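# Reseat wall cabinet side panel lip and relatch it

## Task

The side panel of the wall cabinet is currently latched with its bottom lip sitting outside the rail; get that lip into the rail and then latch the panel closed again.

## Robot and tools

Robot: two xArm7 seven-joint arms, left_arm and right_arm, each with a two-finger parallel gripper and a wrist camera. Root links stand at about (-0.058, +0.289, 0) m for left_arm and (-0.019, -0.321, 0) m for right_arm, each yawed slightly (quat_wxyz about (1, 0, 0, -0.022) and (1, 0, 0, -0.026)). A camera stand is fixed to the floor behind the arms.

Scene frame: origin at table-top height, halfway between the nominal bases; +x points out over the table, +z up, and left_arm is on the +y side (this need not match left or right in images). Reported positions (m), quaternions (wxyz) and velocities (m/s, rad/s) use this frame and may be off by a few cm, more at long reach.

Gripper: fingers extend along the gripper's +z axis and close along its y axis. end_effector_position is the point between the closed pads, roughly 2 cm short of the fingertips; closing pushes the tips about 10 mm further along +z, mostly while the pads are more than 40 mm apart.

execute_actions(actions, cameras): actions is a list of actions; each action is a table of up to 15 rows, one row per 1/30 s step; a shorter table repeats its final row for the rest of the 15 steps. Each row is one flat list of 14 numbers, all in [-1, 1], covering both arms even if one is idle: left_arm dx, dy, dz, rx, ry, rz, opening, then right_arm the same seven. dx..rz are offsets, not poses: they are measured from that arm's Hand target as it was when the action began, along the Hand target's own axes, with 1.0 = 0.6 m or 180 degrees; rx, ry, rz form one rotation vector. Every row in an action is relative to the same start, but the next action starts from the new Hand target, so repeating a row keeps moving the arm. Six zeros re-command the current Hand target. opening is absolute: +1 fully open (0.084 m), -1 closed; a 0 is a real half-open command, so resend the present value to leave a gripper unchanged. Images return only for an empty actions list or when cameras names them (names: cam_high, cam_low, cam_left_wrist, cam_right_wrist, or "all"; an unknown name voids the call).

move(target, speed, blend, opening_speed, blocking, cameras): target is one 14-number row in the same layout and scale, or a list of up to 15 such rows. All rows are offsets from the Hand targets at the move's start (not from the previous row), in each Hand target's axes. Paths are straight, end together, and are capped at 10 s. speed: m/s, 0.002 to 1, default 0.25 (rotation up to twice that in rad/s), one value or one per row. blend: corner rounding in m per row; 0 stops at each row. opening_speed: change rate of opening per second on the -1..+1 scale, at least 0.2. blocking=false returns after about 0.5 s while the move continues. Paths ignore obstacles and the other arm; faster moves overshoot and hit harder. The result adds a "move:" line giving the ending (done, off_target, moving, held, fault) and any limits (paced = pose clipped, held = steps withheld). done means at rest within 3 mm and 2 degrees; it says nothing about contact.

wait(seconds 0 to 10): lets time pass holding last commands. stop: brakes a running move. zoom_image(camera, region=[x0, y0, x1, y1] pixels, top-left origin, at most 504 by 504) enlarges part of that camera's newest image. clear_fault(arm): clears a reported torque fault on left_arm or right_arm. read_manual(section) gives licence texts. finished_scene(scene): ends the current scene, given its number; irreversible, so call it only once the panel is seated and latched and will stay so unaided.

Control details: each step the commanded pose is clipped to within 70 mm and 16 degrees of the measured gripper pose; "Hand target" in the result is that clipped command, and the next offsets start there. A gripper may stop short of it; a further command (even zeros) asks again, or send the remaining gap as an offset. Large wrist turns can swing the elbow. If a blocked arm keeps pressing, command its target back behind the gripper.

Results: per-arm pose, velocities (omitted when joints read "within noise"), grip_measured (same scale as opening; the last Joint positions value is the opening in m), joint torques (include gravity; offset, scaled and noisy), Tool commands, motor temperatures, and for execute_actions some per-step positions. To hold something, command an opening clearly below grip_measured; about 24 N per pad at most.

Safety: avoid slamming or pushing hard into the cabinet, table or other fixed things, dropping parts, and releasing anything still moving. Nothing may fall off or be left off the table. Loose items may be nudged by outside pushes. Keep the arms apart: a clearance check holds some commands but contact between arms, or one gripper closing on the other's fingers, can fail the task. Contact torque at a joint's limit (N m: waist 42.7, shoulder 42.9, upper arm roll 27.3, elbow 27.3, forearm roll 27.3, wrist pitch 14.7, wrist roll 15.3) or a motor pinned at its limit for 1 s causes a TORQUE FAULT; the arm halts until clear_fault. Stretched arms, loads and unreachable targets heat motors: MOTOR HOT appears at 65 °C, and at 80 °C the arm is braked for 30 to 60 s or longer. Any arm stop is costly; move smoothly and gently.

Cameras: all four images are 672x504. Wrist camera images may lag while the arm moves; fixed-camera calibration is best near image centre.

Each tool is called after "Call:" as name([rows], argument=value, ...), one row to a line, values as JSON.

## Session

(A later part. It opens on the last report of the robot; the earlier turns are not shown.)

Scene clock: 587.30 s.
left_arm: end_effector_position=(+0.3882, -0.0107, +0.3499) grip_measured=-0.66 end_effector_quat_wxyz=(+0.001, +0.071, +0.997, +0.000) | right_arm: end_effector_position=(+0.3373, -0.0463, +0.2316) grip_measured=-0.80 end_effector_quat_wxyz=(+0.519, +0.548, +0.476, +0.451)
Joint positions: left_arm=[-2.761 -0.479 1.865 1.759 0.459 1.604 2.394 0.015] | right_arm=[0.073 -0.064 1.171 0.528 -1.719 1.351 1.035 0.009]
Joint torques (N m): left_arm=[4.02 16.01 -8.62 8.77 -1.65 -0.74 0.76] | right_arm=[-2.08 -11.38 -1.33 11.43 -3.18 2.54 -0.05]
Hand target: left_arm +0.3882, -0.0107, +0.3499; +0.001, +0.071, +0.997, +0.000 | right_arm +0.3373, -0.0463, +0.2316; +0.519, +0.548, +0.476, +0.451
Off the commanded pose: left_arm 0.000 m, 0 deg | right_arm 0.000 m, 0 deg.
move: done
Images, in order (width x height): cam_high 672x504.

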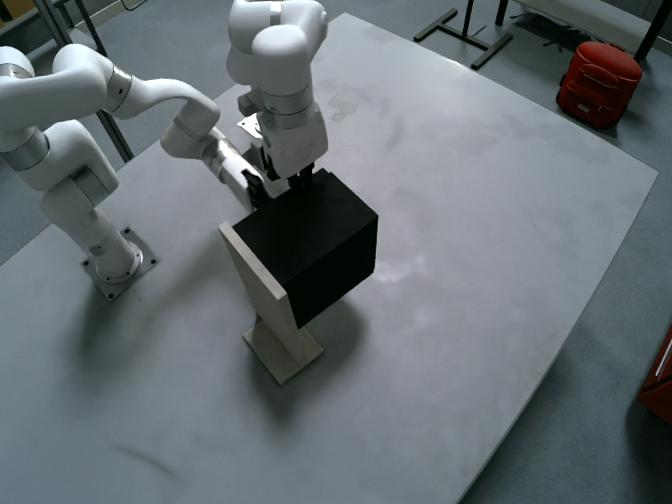

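Call:
move(target=[0,0.0067,0,0,0,0,-0.64, 0,0,0,0,0,0,-0.95], speed=0.05)

Scene clock: 592.53 s.
left_arm: end_effector_position=(+0.3888, -0.0068, +0.3499) grip_measured=-0.66 end_effector_quat_wxyz=(+0.001, +0.071, +0.997, +0.000) | right_arm: end_effector_position=(+0.3373, -0.0463, +0.2316) grip_measured=-0.80 end_effector_quat_wxyz=(+0.519, +0.548, +0.476, +0.451)
Joint positions: left_arm=[-2.743 -0.473 1.859 1.75 0.454 1.6 2.403 0.015] | right_arm=[0.073 -0.064 1.171 0.528 -1.719 1.351 1.035 0.009]
Joint torques (N m): left_arm=[3.9 15.92 -8.55 8.85 -1.39 -0.79 0.67] | right_arm=[-2.44 -11.26 -0.95 11.49 -3.2 2.58 0.09]
Hand target: left_arm +0.3888, -0.0067, +0.3499; +0.001, +0.071, +0.997, +0.000 | right_arm +0.3373, -0.0463, +0.2316; +0.519, +0.548, +0.476, +0.451
Off the commanded pose: left_arm 0.000 m, 0 deg | right_arm 0.000 m, 0 deg.
move: done

Call:
move([
  [0,0,-0.1,0,0,0,-0.64, 0,0,0,0,0,0,-0.95],
  [0.0348,0.259,-0.0835,0.17,-0.0425,-0.053,-0.64, 0,0,0,0,0,0,-0.95],
  [0.0268,0.3765,0.2812,0.4247,-0.1063,-0.1323,-0.64, 0,0,0,0,0,0,-0.95],
], speed=0.35, blend=[0.03,0.05,0], cameras=["all"])

Scene clock: 623.33 s.
left_arm: end_effector_position=(+0.4051, +0.2191, +0.1812) grip_measured=-0.66 end_effector_quat_wxyz=(+0.110, -0.136, +0.764, -0.621) | right_arm: end_effector_position=(+0.3373, -0.0463, +0.2316) grip_measured=-0.80 end_effector_quat_wxyz=(+0.519, +0.548, +0.476, +0.451)
Joint positions: left_arm=[-1.381 -1.257 1.691 0.685 -0.256 0.51 3.42 0.015] | right_arm=[0.073 -0.064 1.171 0.528 -1.719 1.351 1.035 0.009]
Joint torques (N m): left_arm=[-1.72 9.34 -16.74 2.57 1.71 0.65 0.42] | right_arm=[-2 -9.65 -0.52 11.43 -3.07 2.55 0.05]
Hand target: left_arm +0.4051, +0.2191, +0.1812; +0.110, -0.136, +0.764, -0.621 | right_arm +0.3373, -0.0463, +0.2316; +0.519, +0.548, +0.476, +0.451
Off the commanded pose: left_arm 0.000 m, 0 deg | right_arm 0.000 m, 0 deg.
move: done; limits=paced
camera_calibration:
cam_left_wrist: T_world_to_cam=[[-0.0317396, 0.168526, -0.985186, 0.195871], [0.970947, 0.239102, 0.0096199, -0.361093], [0.237181, -0.956258, -0.171218, 0.268049], [0, 0, 0, 1]] pos_world=[0.293242, 0.309653, 0.242338]
cam_right_wrist: T_world_to_cam=[[0.0886496, -0.0253665, 0.99574, -0.223458], [-0.0108137, -0.999641, -0.0245031, 0.0500897], [0.996004, -0.00859539, -0.0888921, -0.192396], [0, 0, 0, 1]] pos_world=[0.211978, 0.0427496, 0.206631]

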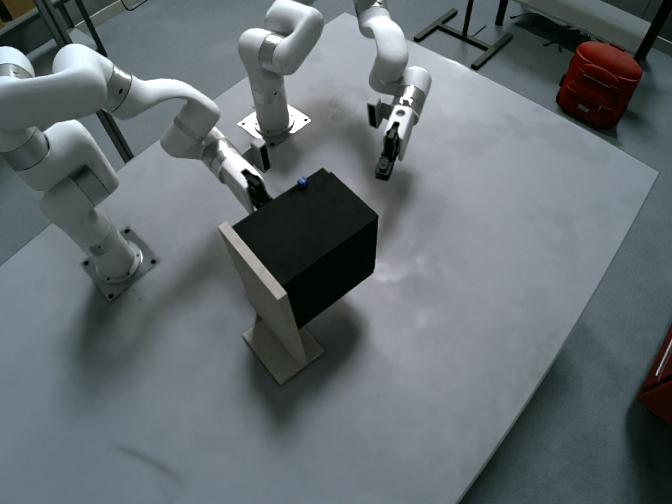

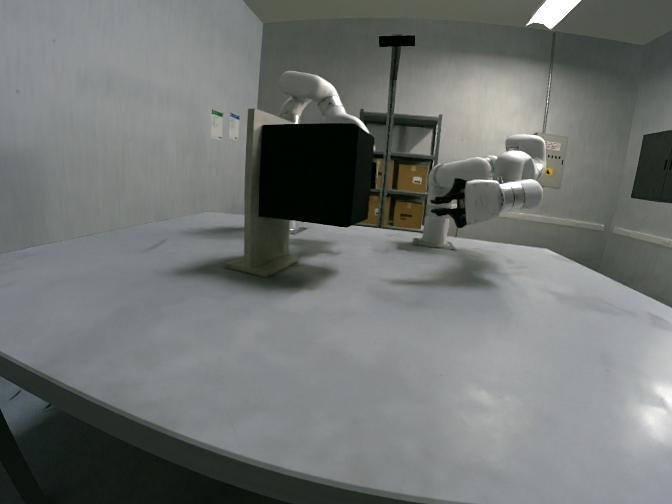

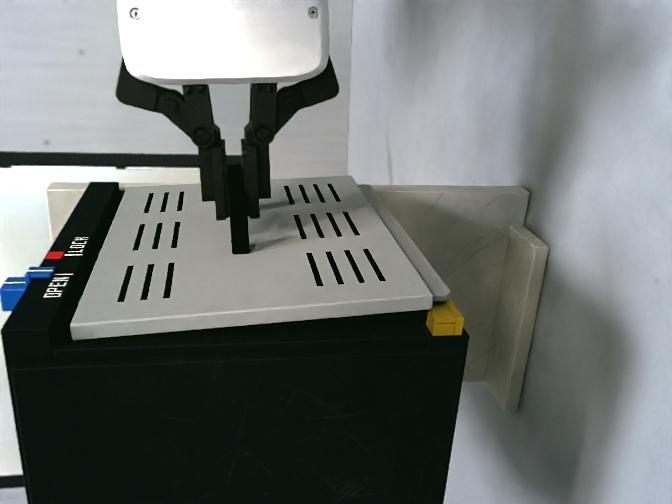

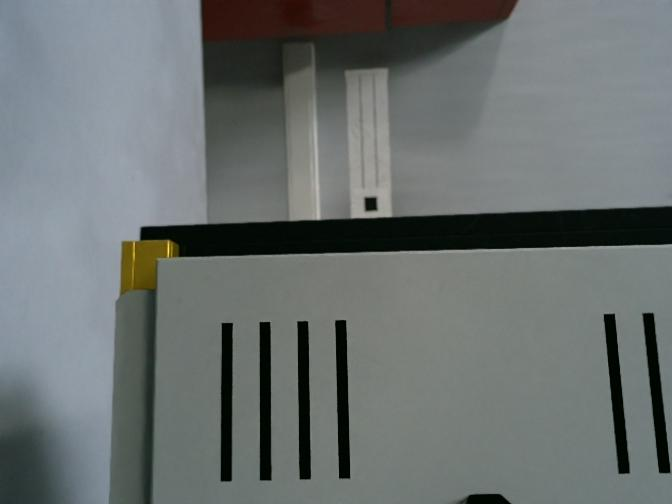

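Call:
zoom_image(camera="cam_left_wrist", region=[340, 180, 500, 350])

Call:
zoom_image(camera="cam_left_wrist", region=[0, 170, 220, 370])

Scaled by 2.965 from the camera's 672x504 image, which has a finer 960x720 frame.

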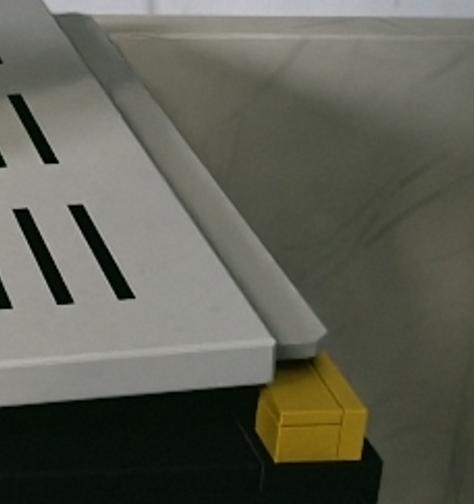

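Scaled by 2.291 from the camera's 672x504 image, which has a finer 960x720 frame.

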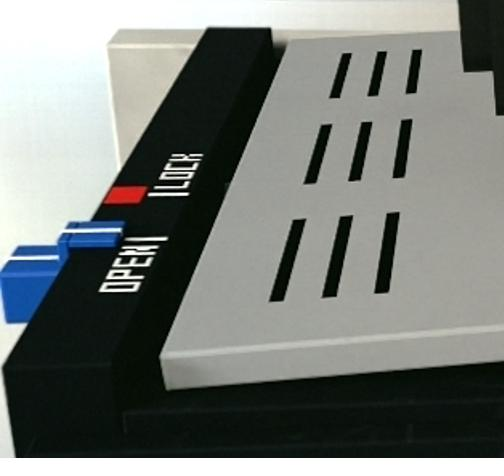

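Call:
zoom_image(camera="cam_left_wrist", region=[400, 270, 480, 350])

Call:
zoom_image(camera="cam_left_wrist", region=[0, 290, 120, 380])

Scaled by 6.300 from the camera's 672x504 image, which has a finer 960x720 frame.

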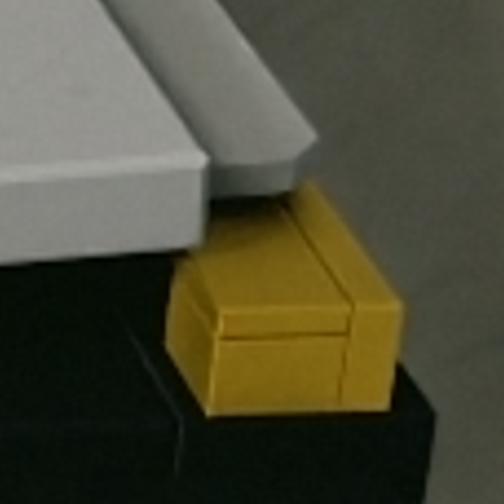

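Scaled by 4.200 from the camera's 672x504 image, which has a finer 960x720 frame.

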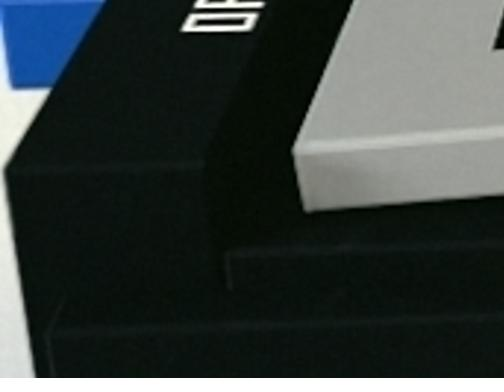

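Call:
move(target=[0,0,0,0,0,0,-0.64, 0,0,-0.0167,0,0,0,-0.95], speed=0.04, cameras=["cam_left_wrist","cam_right_wrist"])

Scene clock: 712.90 s.
left_arm: end_effector_position=(+0.4051, +0.2191, +0.1812) grip_measured=-0.66 end_effector_quat_wxyz=(+0.110, -0.136, +0.764, -0.621) | right_arm: end_effector_position=(+0.3274, -0.0449, +0.2322) grip_measured=-0.80 end_effector_quat_wxyz=(+0.519, +0.548, +0.476, +0.451)
Joint positions: left_arm=[-1.381 -1.257 1.691 0.685 -0.256 0.51 3.42 0.015] | right_arm=[0.092 -0.087 1.183 0.52 -1.681 1.347 1.033 0.009]
Joint torques (N m): left_arm=[0.71 8.96 -16.82 2.6 1.6 0.61 0.59] | right_arm=[2.11 -10.72 -0.05 10.06 -0.97 1.34 -0.41]
Hand target: left_arm +0.4051, +0.2191, +0.1812; +0.110, -0.136, +0.764, -0.621 | right_arm +0.3274, -0.0449, +0.2322; +0.519, +0.548, +0.476, +0.451
Off the commanded pose: left_arm 0.000 m, 0 deg | right_arm 0.000 m, 0 deg.
move: done
camera_calibration:
cam_left_wrist: T_world_to_cam=[[-0.0317296, 0.168408, -0.985207, 0.195811], [0.970928, 0.239178, 0.00961437, -0.361108], [0.237259, -0.95626, -0.171101, 0.267982], [0, 0, 0, 1]] pos_world=[0.293243, 0.309653, 0.242238]
cam_right_wrist: T_world_to_cam=[[0.0886496, -0.0253665, 0.99574, -0.223042], [-0.0108137, -0.999641, -0.0245031, 0.0513944], [0.996004, -0.00859539, -0.0888921, -0.182479], [0, 0, 0, 1]] pos_world=[0.202078, 0.0441496, 0.207131]
Images, in order (width x height): cam_left_wrist 672x504, cam_right_wrist 672x504.

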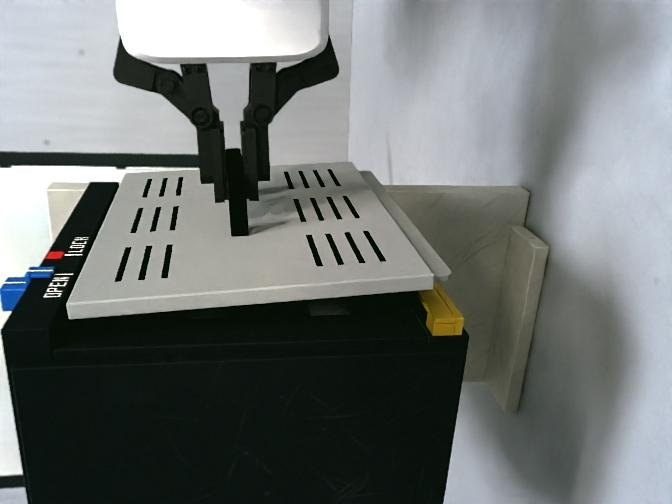

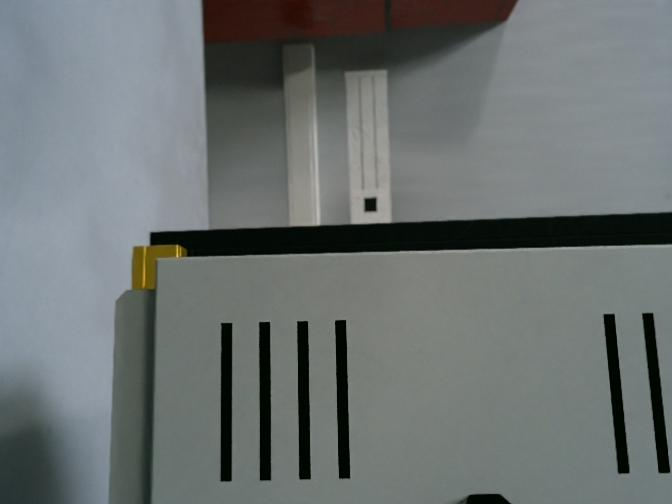

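Call:
zoom_image(camera="cam_left_wrist", region=[0, 170, 240, 370])

Call:
zoom_image(camera="cam_left_wrist", region=[290, 230, 490, 360])

Scaled by 2.100 from the camera's 672x504 image, which has a finer 960x720 frame.

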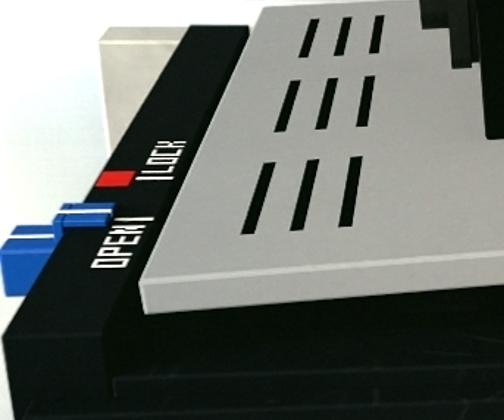

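Scaled by 2.520 from the camera's 672x504 image, which has a finer 960x720 frame.

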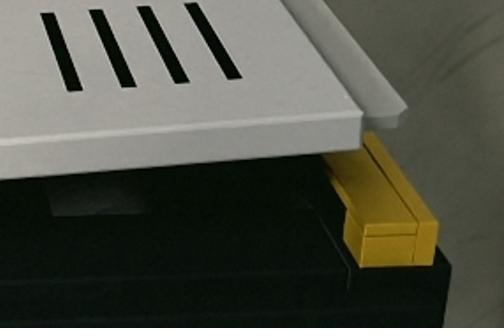

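Call:
move([
  [0,0,0,0,0,0,-0.64, 0,0.0189,-0.0144,-0.0561,0,0,-0.95],
  [0,0,0,0,0,0,-0.64, 0,0.0161,0.0102,-0.0561,0,0,-0.95],
], speed=0.08, blend=[0.003,0], cameras=["cam_left_wrist","cam_right_wrist"])

Call:
zoom_image(camera="cam_left_wrist", region=[380, 230, 500, 350])

Scene clock: 776.50 s.
left_arm: end_effector_position=(+0.4051, +0.2191, +0.1812) grip_measured=-0.66 end_effector_quat_wxyz=(+0.110, -0.136, +0.764, -0.621) | right_arm: end_effector_position=(+0.3339, -0.0459, +0.2415) grip_measured=-0.80 end_effector_quat_wxyz=(+0.565, +0.500, +0.434, +0.491)
Joint positions: left_arm=[-1.381 -1.257 1.691 0.685 -0.256 0.51 3.42 0.015] | right_arm=[0.151 0.202 1.164 0.521 -1.866 1.77 1.095 0.009]
Joint torques (N m): left_arm=[0.11 9.19 -16.85 2.56 1.72 0.58 0.63] | right_arm=[0.75 -11.9 0.73 9.99 -3.32 2.57 -0.31]
Hand target: left_arm +0.4051, +0.2191, +0.1812; +0.110, -0.136, +0.764, -0.621 | right_arm +0.3339, -0.0459, +0.2415; +0.565, +0.500, +0.434, +0.491
Off the commanded pose: left_arm 0.000 m, 0 deg | right_arm 0.000 m, 0 deg.
move: done
camera_calibration:
cam_left_wrist: T_world_to_cam=[[-0.0317296, 0.168408, -0.985207, 0.195811], [0.970928, 0.239178, 0.00961437, -0.361108], [0.237259, -0.95626, -0.171101, 0.267982], [0, 0, 0, 1]] pos_world=[0.293243, 0.309653, 0.242238]
cam_right_wrist: T_world_to_cam=[[-0.0855616, -0.000856424, 0.996333, -0.173846], [-0.00861301, -0.999962, -0.0015992, 0.044507], [0.996296, -0.00871825, 0.0855509, -0.230438], [0, 0, 0, 1]] pos_world=[0.215094, 0.0423474, 0.192994]
Images, in order (width x height): cam_left_wrist 672x504, cam_right_wrist 672x504.

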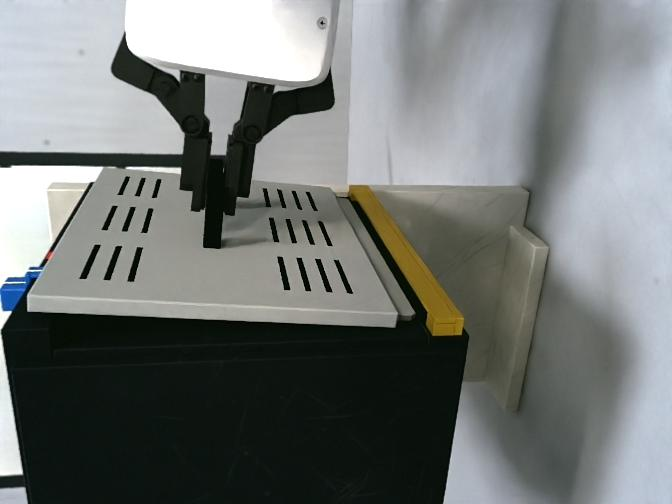

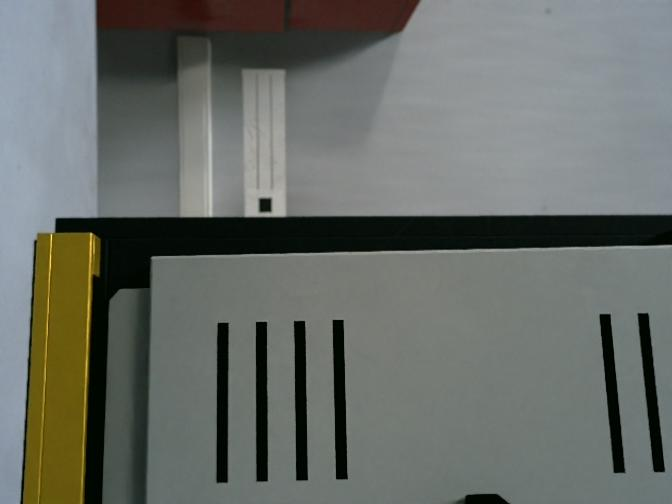

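Scaled by 4.200 from the camera's 672x504 image, which has a finer 960x720 frame.

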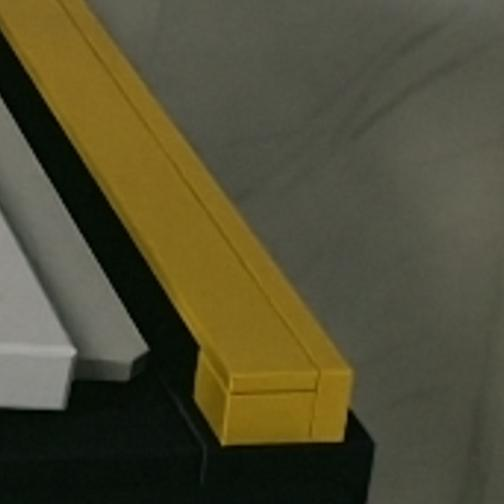

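Call:
zoom_image(camera="cam_left_wrist", region=[0, 150, 170, 360])

Scaled by 2.400 from the camera's 672x504 image, which has a finer 960x720 frame.

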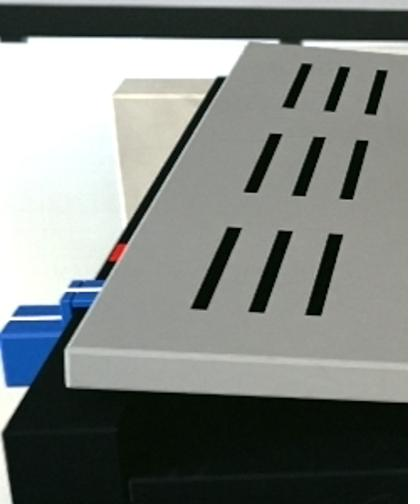

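Call:
move(target=[0,0,0,0,0,0,-0.64, 0,-0.0217,-0.0027,0,0,0,-0.95], speed=0.05, cameras=["cam_left_wrist","cam_right_wrist"])

Call:
zoom_image(camera="cam_left_wrist", region=[380, 250, 480, 350])

Scene clock: 804.20 s.
left_arm: end_effector_position=(+0.4051, +0.2191, +0.1812) grip_measured=-0.66 end_effector_quat_wxyz=(+0.110, -0.136, +0.764, -0.621) | right_arm: end_effector_position=(+0.3339, -0.0458, +0.2284) grip_measured=-0.80 end_effector_quat_wxyz=(+0.565, +0.500, +0.434, +0.491)
Joint positions: left_arm=[-1.381 -1.257 1.691 0.685 -0.256 0.51 3.42 0.015] | right_arm=[0.193 0.288 1.124 0.525 -1.897 1.843 1.115 0.009]
Joint torques (N m): left_arm=[-0.3 9.41 -17.04 2.7 1.71 0.63 0.55] | right_arm=[0.34 -12.06 1.24 8.74 -2.45 2.46 0.21]
Hand target: left_arm +0.4051, +0.2191, +0.1812; +0.110, -0.136, +0.764, -0.621 | right_arm +0.3339, -0.0459, +0.2284; +0.565, +0.500, +0.434, +0.491
Off the commanded pose: left_arm 0.000 m, 0 deg | right_arm 0.000 m, 0 deg.
move: done
camera_calibration:
cam_left_wrist: T_world_to_cam=[[-0.0317296, 0.168408, -0.985207, 0.195811], [0.970928, 0.239178, 0.00961437, -0.361108], [0.237259, -0.95626, -0.171101, 0.267982], [0, 0, 0, 1]] pos_world=[0.293243, 0.309653, 0.242238]
cam_right_wrist: T_world_to_cam=[[-0.0856607, -0.000864674, 0.996324, -0.16078], [-0.00851237, -0.999962, -0.0015997, 0.0444638], [0.996288, -0.00861811, 0.0856501, -0.229239], [0, 0, 0, 1]] pos_world=[0.214994, 0.0423475, 0.179894]
Images, in order (width x height): cam_left_wrist 672x504, cam_right_wrist 672x504.

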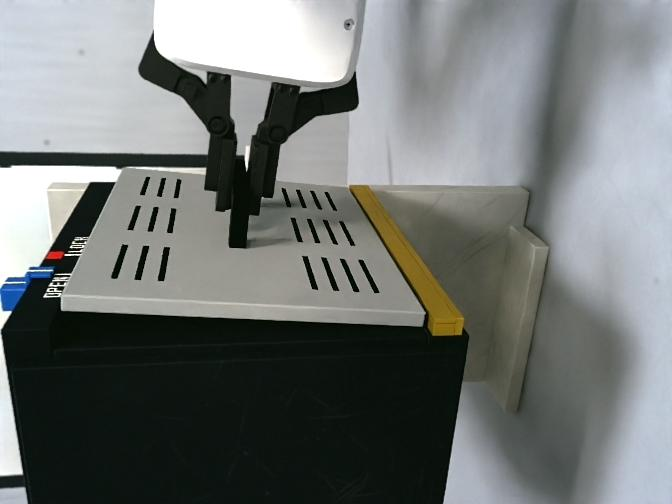

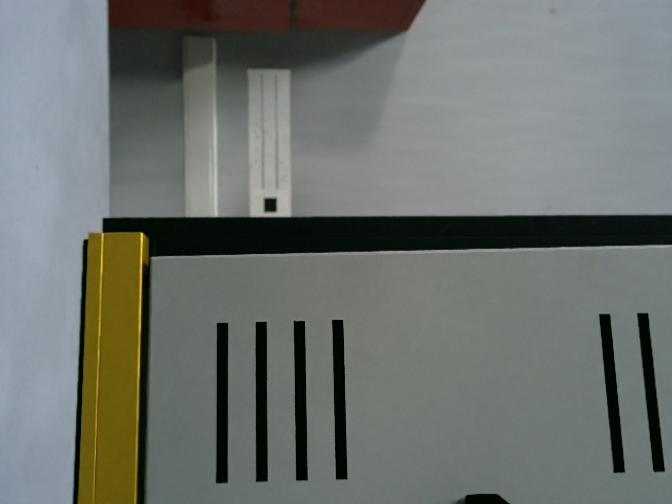

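Scaled by 5.040 from the camera's 672x504 image, which has a finer 960x720 frame.

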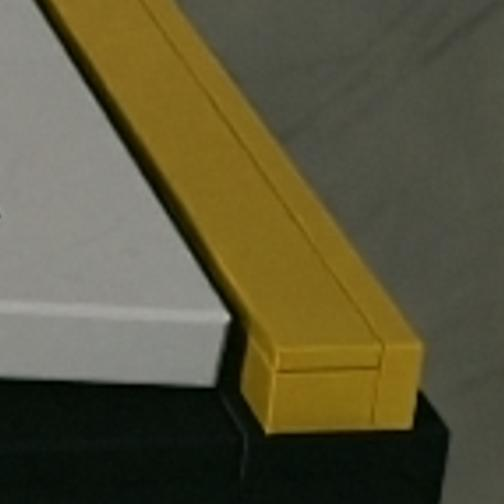

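Call:
move(target=[0,0,0,0,0,0,-0.64, 0,0.0020,0.0165,0.0393,0,0,-0.95], speed=0.05, cameras=["cam_left_wrist","cam_right_wrist"])

Call:
zoom_image(camera="cam_left_wrist", region=[380, 250, 480, 350])

Call:
zoom_image(camera="cam_left_wrist", region=[0, 200, 170, 370])

Scene clock: 811.70 s.
left_arm: end_effector_position=(+0.4051, +0.2191, +0.1812) grip_measured=-0.66 end_effector_quat_wxyz=(+0.110, -0.136, +0.764, -0.621) | right_arm: end_effector_position=(+0.3435, -0.0472, +0.2308) grip_measured=-0.80 end_effector_quat_wxyz=(+0.534, +0.534, +0.464, +0.464)
Joint positions: left_arm=[-1.381 -1.257 1.691 0.685 -0.256 0.51 3.42 0.015] | right_arm=[0.042 0.062 1.21 0.531 -1.801 1.508 1.063 0.009]
Joint torques (N m): left_arm=[-1.15 9.18 -16.96 2.65 1.93 0.62 0.51] | right_arm=[-11.68 3.87 -7.34 5.01 2.28 -4.97 -0.37]
Hand target: left_arm +0.4051, +0.2191, +0.1812; +0.110, -0.136, +0.764, -0.621 | right_arm +0.3435, -0.0472, +0.2308; +0.533, +0.534, +0.464, +0.464
Off the commanded pose: left_arm 0.000 m, 0 deg | right_arm 0.000 m, 0 deg.
move: done
camera_calibration:
cam_left_wrist: T_world_to_cam=[[-0.0317296, 0.168408, -0.985207, 0.195811], [0.970928, 0.239178, 0.00961437, -0.361108], [0.237259, -0.95626, -0.171101, 0.267982], [0, 0, 0, 1]] pos_world=[0.293243, 0.309653, 0.242238]
cam_right_wrist: T_world_to_cam=[[0.036322, -0.0180201, 0.999178, -0.205643], [-0.00984258, -0.999795, -0.0176734, 0.0474118], [0.999292, -0.00919255, -0.0364919, -0.2119], [0, 0, 0, 1]] pos_world=[0.219686, 0.0417484, 0.198579]
Images, in order (width x height): cam_left_wrist 672x504, cam_right_wrist 672x504.

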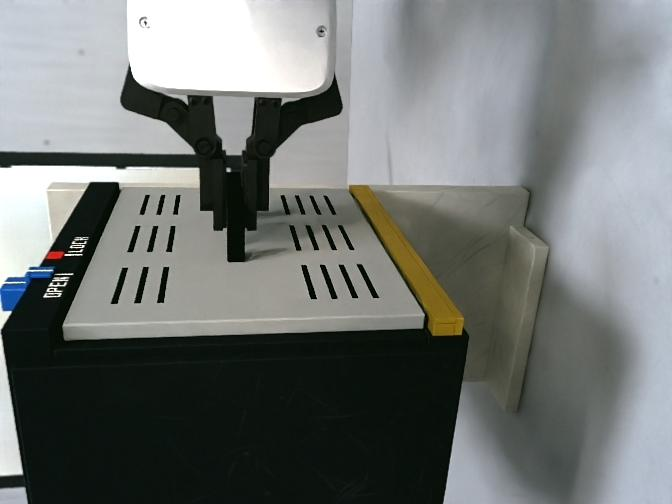

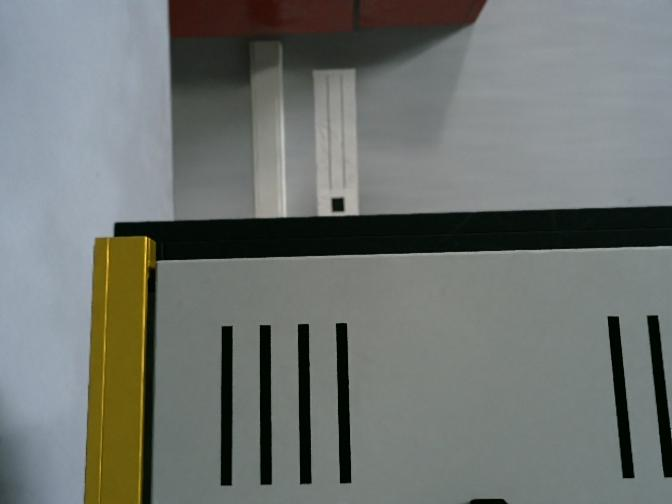

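Scaled by 5.040 from the camera's 672x504 image, which has a finer 960x720 frame.

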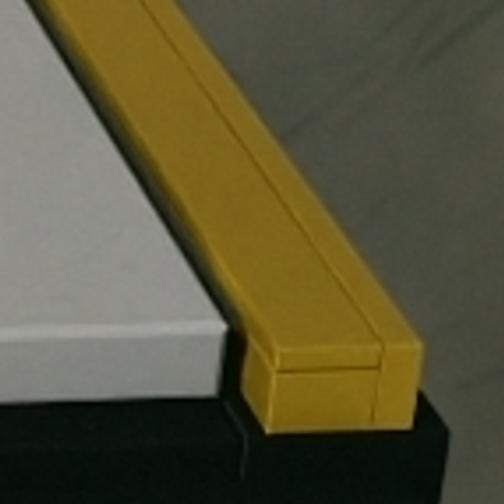

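Scaled by 2.965 from the camera's 672x504 image, which has a finer 960x720 frame.

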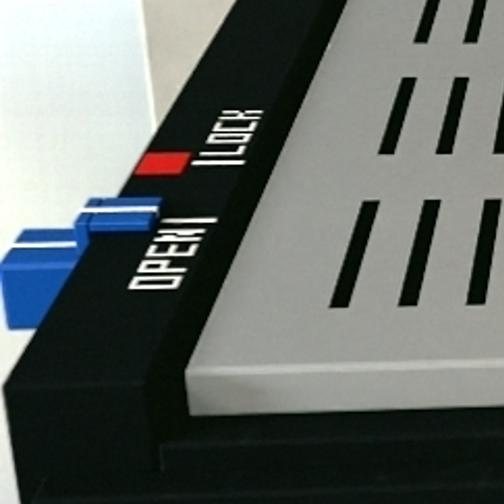

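Call:
move(target=[0,0,0,0,0,0,-0.64, 0,0.0005,0.0015,0.0022,0,0,-0.95], speed=0.03)

Call:
move(target=[0,0,0,0,0,0,-0.64, 0,0.0,0.0015,0.0022,0,0,-0.95], speed=0.03, cameras=["cam_left_wrist","cam_right_wrist"])

Call:
zoom_image(camera="cam_left_wrist", region=[380, 250, 480, 350])

Call:
zoom_image(camera="cam_left_wrist", region=[0, 200, 170, 370])

Scene clock: 831.93 s.
left_arm: end_effector_position=(+0.4051, +0.2191, +0.1812) grip_measured=-0.66 end_effector_quat_wxyz=(+0.110, -0.136, +0.764, -0.621) | right_arm: end_effector_position=(+0.3444, -0.0473, +0.2310) grip_measured=-0.80 end_effector_quat_wxyz=(+0.532, +0.536, +0.466, +0.462)
Joint positions: left_arm=[-1.381 -1.257 1.691 0.685 -0.256 0.51 3.42 0.015] | right_arm=[0.036 0.046 1.21 0.532 -1.795 1.484 1.059 0.009]
Joint torques (N m): left_arm=[-1.03 9.35 -16.99 2.65 1.79 0.6 0.51] | right_arm=[-14.46 2.99 -11.03 6.83 1.65 -4.27 -0.43]
Hand target: left_arm +0.4051, +0.2191, +0.1812; +0.110, -0.136, +0.764, -0.621 | right_arm +0.3444, -0.0473, +0.2311; +0.532, +0.536, +0.466, +0.462
Off the commanded pose: left_arm 0.000 m, 0 deg | right_arm 0.000 m, 0 deg.
move: done

Scene clock: 832.73 s.
left_arm: end_effector_position=(+0.4051, +0.2191, +0.1812) grip_measured=-0.66 end_effector_quat_wxyz=(+0.110, -0.136, +0.764, -0.621) | right_arm: end_effector_position=(+0.3453, -0.0474, +0.2311) grip_measured=-0.80 end_effector_quat_wxyz=(+0.530, +0.538, +0.467, +0.460)
Joint positions: left_arm=[-1.381 -1.257 1.691 0.685 -0.256 0.51 3.42 0.015] | right_arm=[0.031 0.033 1.209 0.533 -1.791 1.464 1.056 0.009]
Joint torques (N m): left_arm=[-1.38 9.7 -17.03 2.58 1.62 0.55 0.62] | right_arm=[-15.91 3.36 -12.74 6.12 2.45 -3.62 -0.44]
Hand target: left_arm +0.4051, +0.2191, +0.1812; +0.110, -0.136, +0.764, -0.621 | right_arm +0.3453, -0.0475, +0.2311; +0.530, +0.538, +0.467, +0.460
Off the commanded pose: left_arm 0.000 m, 0 deg | right_arm 0.000 m, 0 deg.
move: done
camera_calibration:
cam_left_wrist: T_world_to_cam=[[-0.0317296, 0.168408, -0.985207, 0.195811], [0.970928, 0.239178, 0.00961437, -0.361108], [0.237259, -0.95626, -0.171101, 0.267982], [0, 0, 0, 1]] pos_world=[0.293243, 0.309653, 0.242238]
cam_right_wrist: T_world_to_cam=[[0.0502079, -0.0199756, 0.998539, -0.210738], [-0.00996021, -0.99976, -0.0194992, 0.0476547], [0.998689, -0.00896664, -0.0503948, -0.210204], [0, 0, 0, 1]] pos_world=[0.220984, 0.0415488, 0.200766]
Images, in order (width x height): cam_left_wrist 672x504, cam_right_wrist 672x504.

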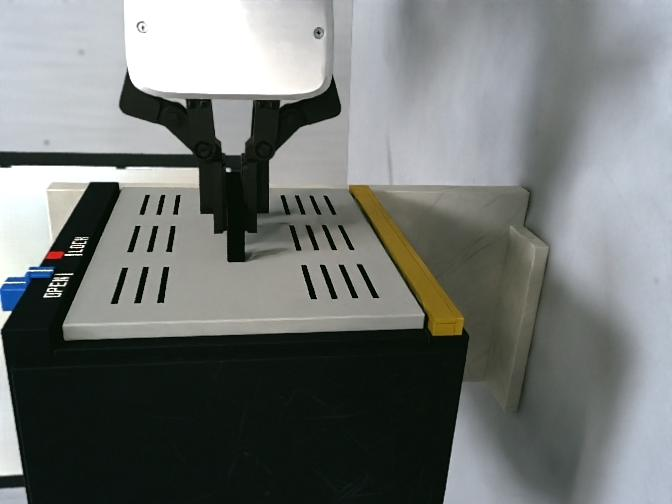

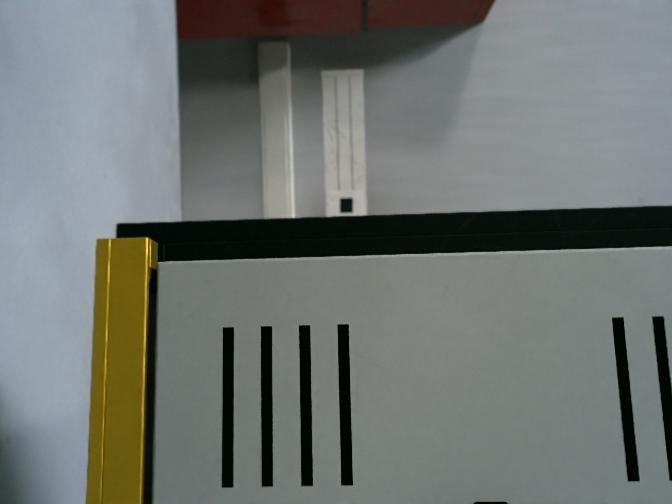

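Scaled by 5.040 from the camera's 672x504 image, which has a finer 960x720 frame.

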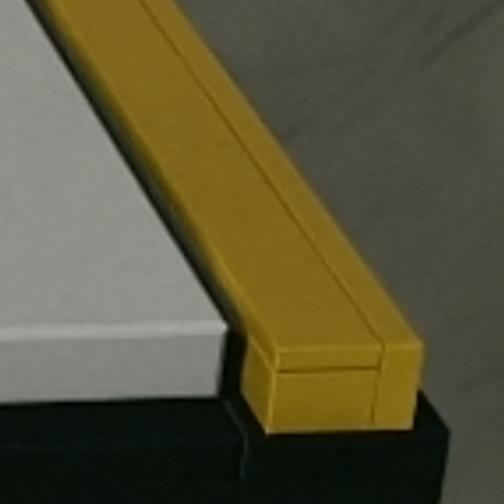

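Scaled by 2.965 from the camera's 672x504 image, which has a finer 960x720 frame.

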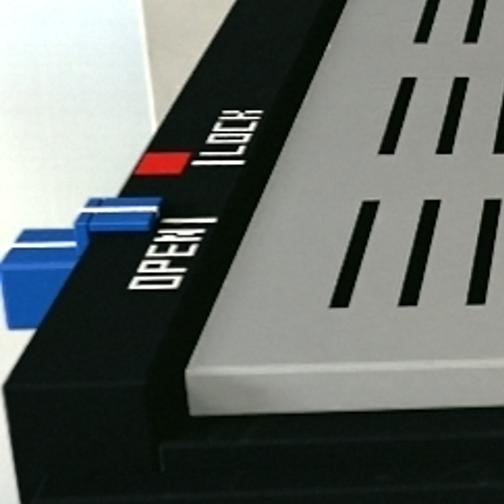

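Call:
move([
  [0.044,-0.3552,-0.0022,-0.19,0.048,0.06,-0.14, 0,0,-0.0013,0,0,0,-0.95],
  [0.1562,-0.4443,0.26,-0.4247,0.1063,0.1323,-0.14, 0,0,-0.0013,0,0,0,-0.95],
  [0.1562,-0.3465,0.2805,-0.4247,0.1063,0.1323,-0.14, 0,0,-0.0013,0,0,0,-0.95],
], speed=[0.35,0.35,0.12], blend=[0.05,0.01,0], cameras=["cam_high","cam_right_wrist"])

Call:
zoom_image(camera="cam_high", region=[240, 140, 350, 220])

Scene clock: 861.40 s.
left_arm: end_effector_position=(+0.3887, -0.0078, +0.3502) grip_measured=-0.15 end_effector_quat_wxyz=(+0.001, +0.071, +0.997, +0.000) | right_arm: end_effector_position=(+0.3445, -0.0474, +0.2311) grip_measured=-0.80 end_effector_quat_wxyz=(+0.530, +0.538, +0.467, +0.460)
Joint positions: left_arm=[-1.397 0.384 1.108 1.745 -0.341 1.565 2.921 0.037] | right_arm=[0.032 0.031 1.21 0.532 -1.788 1.464 1.056 0.009]
Joint torques (N m): left_arm=[-2.34 -17.91 7.67 10.28 1.38 -1.66 -0.32] | right_arm=[-2.81 -1.9 -3.22 1.43 6.23 -0.38 -0.07]
Hand target: left_arm +0.3887, -0.0078, +0.3502; +0.001, +0.071, +0.997, +0.000 | right_arm +0.3445, -0.0474, +0.2311; +0.530, +0.538, +0.467, +0.460
Off the commanded pose: left_arm 0.000 m, 0 deg | right_arm 0.000 m, 0 deg.
move: done
camera_calibration:
cam_right_wrist: T_world_to_cam=[[0.0502079, -0.0199756, 0.998539, -0.210701], [-0.00996021, -0.99976, -0.0194992, 0.0477477], [0.998689, -0.00896664, -0.0503948, -0.209504], [0, 0, 0, 1]] pos_world=[0.220284, 0.0416488, 0.200766]
Images, in order (width x height): cam_high 672x504, cam_right_wrist 672x504.

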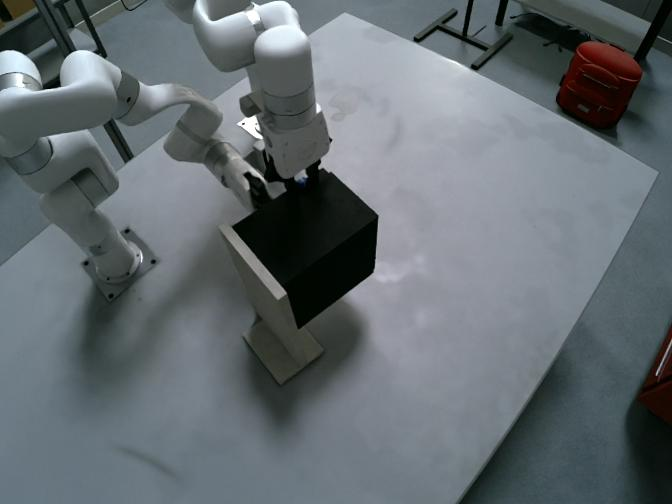

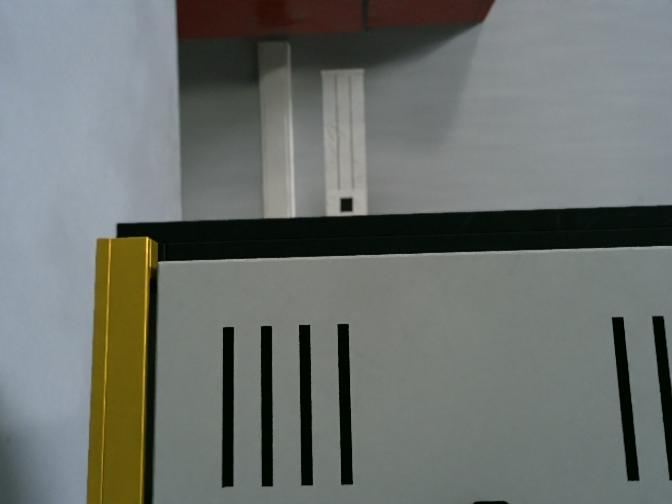

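Scaled by 4.582 from the camera's 672x504 image, which has a finer 960x720 frame.

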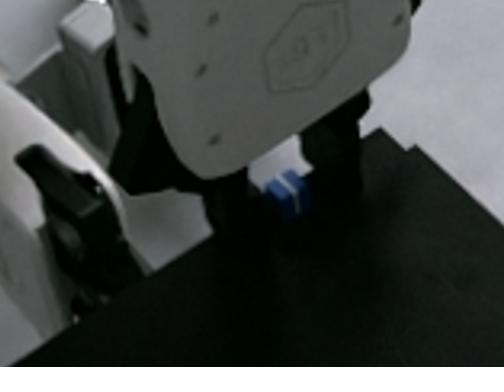

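Call:
move([
  [0,0,0,0,0,0,-0.74, 0,0,0.0007,0,0,0,-0.95],
  [0,-0.0375,0,0,0,0,-0.74, 0,0,0.0007,0,0,0,-0.95],
], speed=0.05, opening_speed=1.2, cameras=["cam_high"])

Call:
zoom_image(camera="cam_high", region=[240, 140, 350, 220])

Scene clock: 867.50 s.
left_arm: end_effector_position=(+0.3855, -0.0300, +0.3502) grip_measured=-0.69 end_effector_quat_wxyz=(+0.001, +0.071, +0.997, +0.000) | right_arm: end_effector_position=(+0.3449, -0.0474, +0.2311) grip_measured=-0.80 end_effector_quat_wxyz=(+0.530, +0.538, +0.467, +0.460)
Joint positions: left_arm=[-1.378 0.428 1.083 1.801 -0.375 1.587 2.897 0.014] | right_arm=[0.032 0.032 1.209 0.532 -1.789 1.464 1.056 0.009]
Joint torques (N m): left_arm=[3.72 -12.66 5.58 9.46 -1.59 -2.94 -0.56] | right_arm=[-11.15 3.28 -8.15 4.09 2.76 -2.25 -0.34]
Hand target: left_arm +0.3855, -0.0301, +0.3502; +0.001, +0.071, +0.997, +0.000 | right_arm +0.3449, -0.0474, +0.2311; +0.530, +0.538, +0.467, +0.460
Off the commanded pose: left_arm 0.000 m, 0 deg | right_arm 0.000 m, 0 deg.
move: done
Images, in order (width x height): cam_high 672x504.

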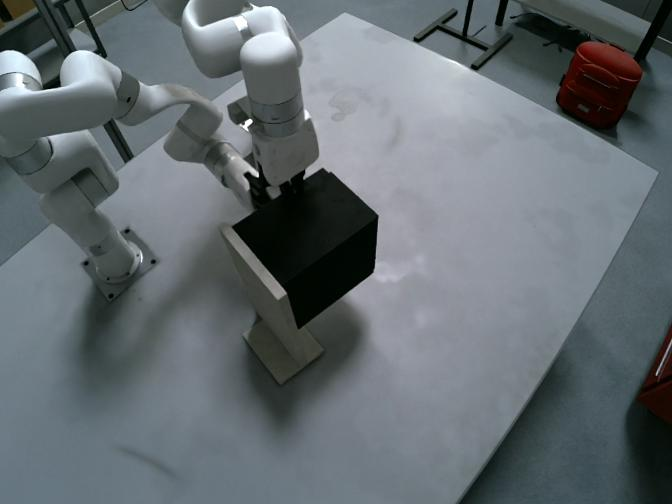

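Scaled by 4.582 from the camera's 672x504 image, which has a finer 960x720 frame.

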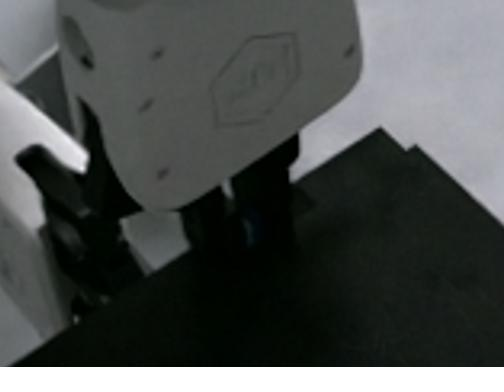

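Call:
move([
  [0,0,0,0,0,0,-0.3, 0,0,0,0,0,0,-0.95],
  [0,0,-0.04,0,0,0,-0.3, 0,0,0,0,0,0,-0.95],
  [0.0904,-0.0092,-0.104,0,-0.2778,0,-0.3, 0,0,0,0,0,0,-0.95],
], speed=[0.1,0.1,0.35], blend=[0,0.01,0], cameras=["cam_left_wrist","cam_high"])

Call:
zoom_image(camera="cam_high", region=[240, 140, 350, 220])

Scene clock: 889.30 s.
left_arm: end_effector_position=(+0.3309, -0.0279, +0.4125) grip_measured=-0.32 end_effector_quat_wxyz=(+0.422, +0.064, +0.904, -0.030) | right_arm: end_effector_position=(+0.3449, -0.0474, +0.2311) grip_measured=-0.80 end_effector_quat_wxyz=(+0.530, +0.538, +0.467, +0.460)
Joint positions: left_arm=[-1.758 -0.547 0.692 0.981 1.204 1.117 1.774 0.03] | right_arm=[0.032 0.032 1.209 0.532 -1.789 1.464 1.056 0.009]
Joint torques (N m): left_arm=[2.54 -4.8 -7.38 10.91 2.44 -1.5 -0.42] | right_arm=[-11.22 2.87 -8.2 4.03 3.86 -2.32 -0.33]
Hand target: left_arm +0.3309, -0.0279, +0.4125; +0.422, +0.064, +0.904, -0.030 | right_arm +0.3449, -0.0474, +0.2311; +0.530, +0.538, +0.467, +0.460
Off the commanded pose: left_arm 0.000 m, 0 deg | right_arm 0.000 m, 0 deg.
move: done; limits=paced
camera_calibration:
cam_left_wrist: T_world_to_cam=[[0.18726, 0.98231, -0.00130811, 0.00734837], [0.706578, -0.133771, 0.694876, -0.437827], [0.682408, -0.131047, -0.719129, 0.190759], [0, 0, 0, 1]] pos_world=[0.177808, -0.0407887, 0.441425]
Images, in order (width x height): cam_high 672x504, cam_left_wrist 672x504.

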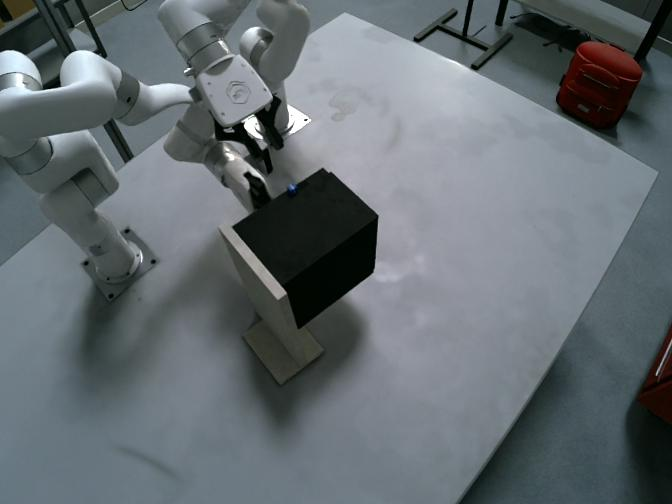

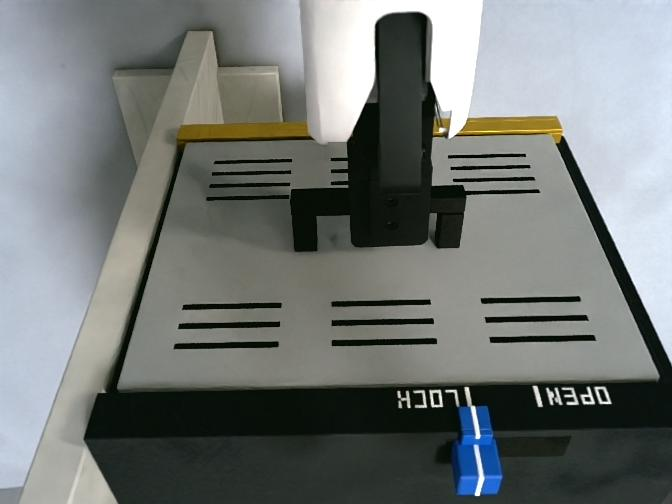

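Scaled by 4.582 from the camera's 672x504 image, which has a finer 960x720 frame.

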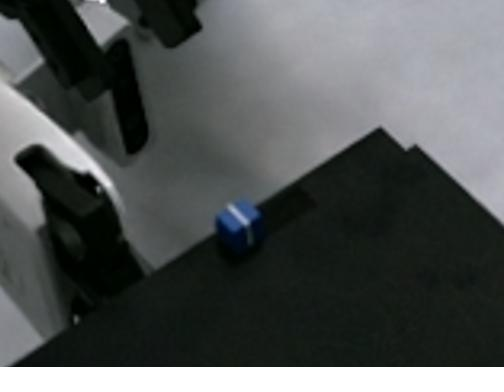

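Call:
zoom_image(camera="cam_left_wrist", region=[380, 370, 620, 504])

Call:
zoom_image(camera="cam_left_wrist", region=[150, 90, 340, 220])

Call:
zoom_image(camera="cam_left_wrist", region=[430, 90, 620, 220])

Scaled by 2.100 from the camera's 672x504 image, which has a finer 960x720 frame.

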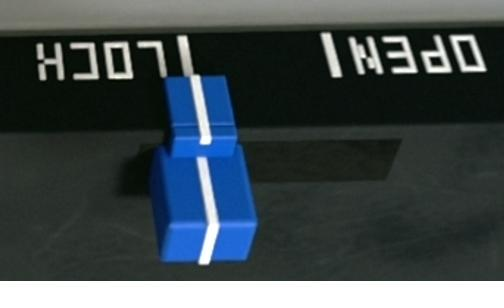

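Scaled by 2.653 from the camera's 672x504 image, which has a finer 960x720 frame.

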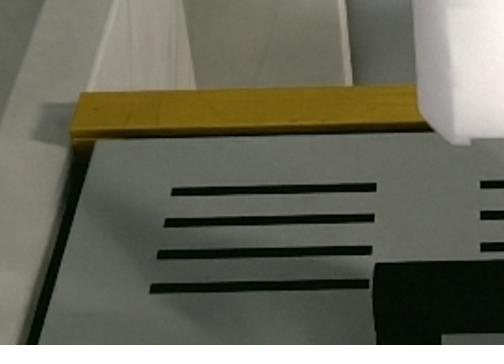

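Scaled by 2.653 from the camera's 672x504 image, which has a finer 960x720 frame.

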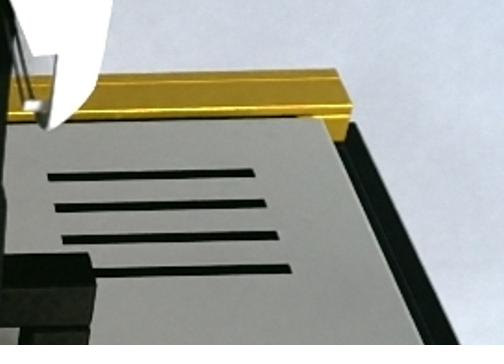

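Call:
move([
  [-0.009,0.0093,0.1107,0,0.2778,0,-0.3, 0,0,0,0,0,0,-0.95],
  [0.0215,0.0093,0.1362,0,0.2778,0,-0.3, 0,0,0,0,0,0,-0.95],
  [0.0215,0.0093,0.1362,0,0.2778,0,-0.74, 0,0,0,0,0,0,-0.95],
  [0.0215,0.0066,0.1362,0,0.2778,0,-0.74, 0,0,0,0,0,0,-0.95],
], speed=[0.35,0.12,0.1,0.03], opening_speed=1.2, blend=[0.005,0,0,0])

Scene clock: 922.67 s.
left_arm: end_effector_position=(+0.3854, -0.0315, +0.3502) grip_measured=-0.69 end_effector_quat_wxyz=(+0.001, +0.071, +0.997, +0.000) | right_arm: end_effector_position=(+0.3449, -0.0474, +0.2311) grip_measured=-0.80 end_effector_quat_wxyz=(+0.530, +0.538, +0.467, +0.460)
Joint positions: left_arm=[-2.882 -0.479 1.961 1.81 0.442 1.61 2.38 0.014] | right_arm=[0.032 0.032 1.209 0.532 -1.789 1.464 1.056 0.009]
Joint torques (N m): left_arm=[-9.05 12.75 -10.52 9.13 -1.01 -3.06 -0.44] | right_arm=[-11.16 2.28 -8.13 3.96 3.94 -2.33 -0.38]
Hand target: left_arm +0.3854, -0.0316, +0.3502; +0.001, +0.071, +0.997, +0.000 | right_arm +0.3449, -0.0474, +0.2311; +0.530, +0.538, +0.467, +0.460
Off the commanded pose: left_arm 0.000 m, 0 deg | right_arm 0.000 m, 0 deg.
move: done

Call:
move([
  [0,0,0,0,0,0,-0.3, 0,0,0,0,0,0,-0.95],
  [0,0,-0.04,0,0,0,-0.3, 0,0,0,0,0,0,-0.95],
  [0.0904,-0.0092,-0.104,0,-0.2778,0,-0.3, 0,0,0,0,0,0,-0.95],
], speed=[0.1,0.1,0.35], blend=[0,0.01,0], cameras=["cam_left_wrist"])

Call:
zoom_image(camera="cam_left_wrist", region=[380, 370, 620, 504])

Scene clock: 932.27 s.
left_arm: end_effector_position=(+0.3308, -0.0294, +0.4125) grip_measured=-0.32 end_effector_quat_wxyz=(+0.422, +0.064, +0.904, -0.030) | right_arm: end_effector_position=(+0.3449, -0.0474, +0.2311) grip_measured=-0.80 end_effector_quat_wxyz=(+0.530, +0.538, +0.467, +0.460)
Joint positions: left_arm=[-2.862 0.684 2.274 0.886 -0.129 0.572 2.643 0.03] | right_arm=[0.032 0.032 1.209 0.532 -1.789 1.464 1.056 0.009]
Joint torques (N m): left_arm=[-1.93 1.06 11.23 10.17 -1.73 -2.34 0.71] | right_arm=[-11.11 1.66 -7.94 3.88 3.86 -2.31 -0.26]
Hand target: left_arm +0.3308, -0.0294, +0.4125; +0.422, +0.064, +0.904, -0.030 | right_arm +0.3449, -0.0474, +0.2311; +0.530, +0.538, +0.467, +0.460
Off the commanded pose: left_arm 0.000 m, 0 deg | right_arm 0.000 m, 0 deg.
move: done; limits=paced
camera_calibration:
cam_left_wrist: T_world_to_cam=[[0.187203, 0.98232, -0.00136247, 0.00889404], [0.706593, -0.133693, 0.694876, -0.437886], [0.682408, -0.131045, -0.719129, 0.190699], [0, 0, 0, 1]] pos_world=[0.177608, -0.042289, 0.441426]
Images, in order (width x height): cam_left_wrist 672x504.

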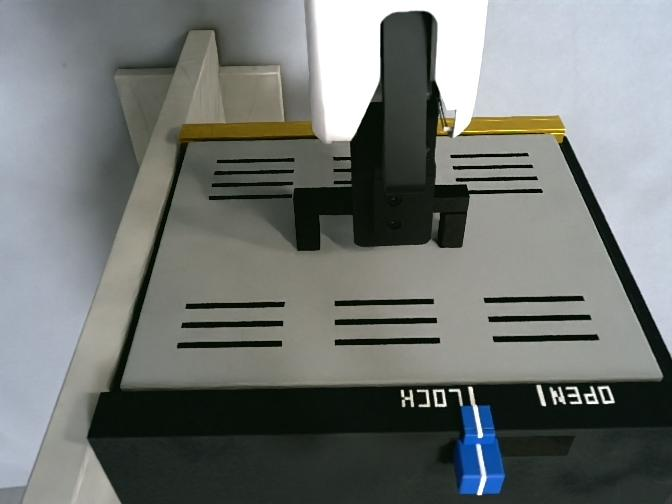

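Scaled by 2.100 from the camera's 672x504 image, which has a finer 960x720 frame.

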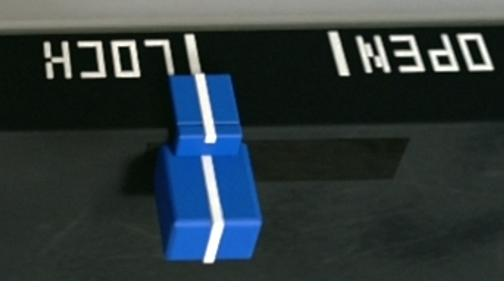

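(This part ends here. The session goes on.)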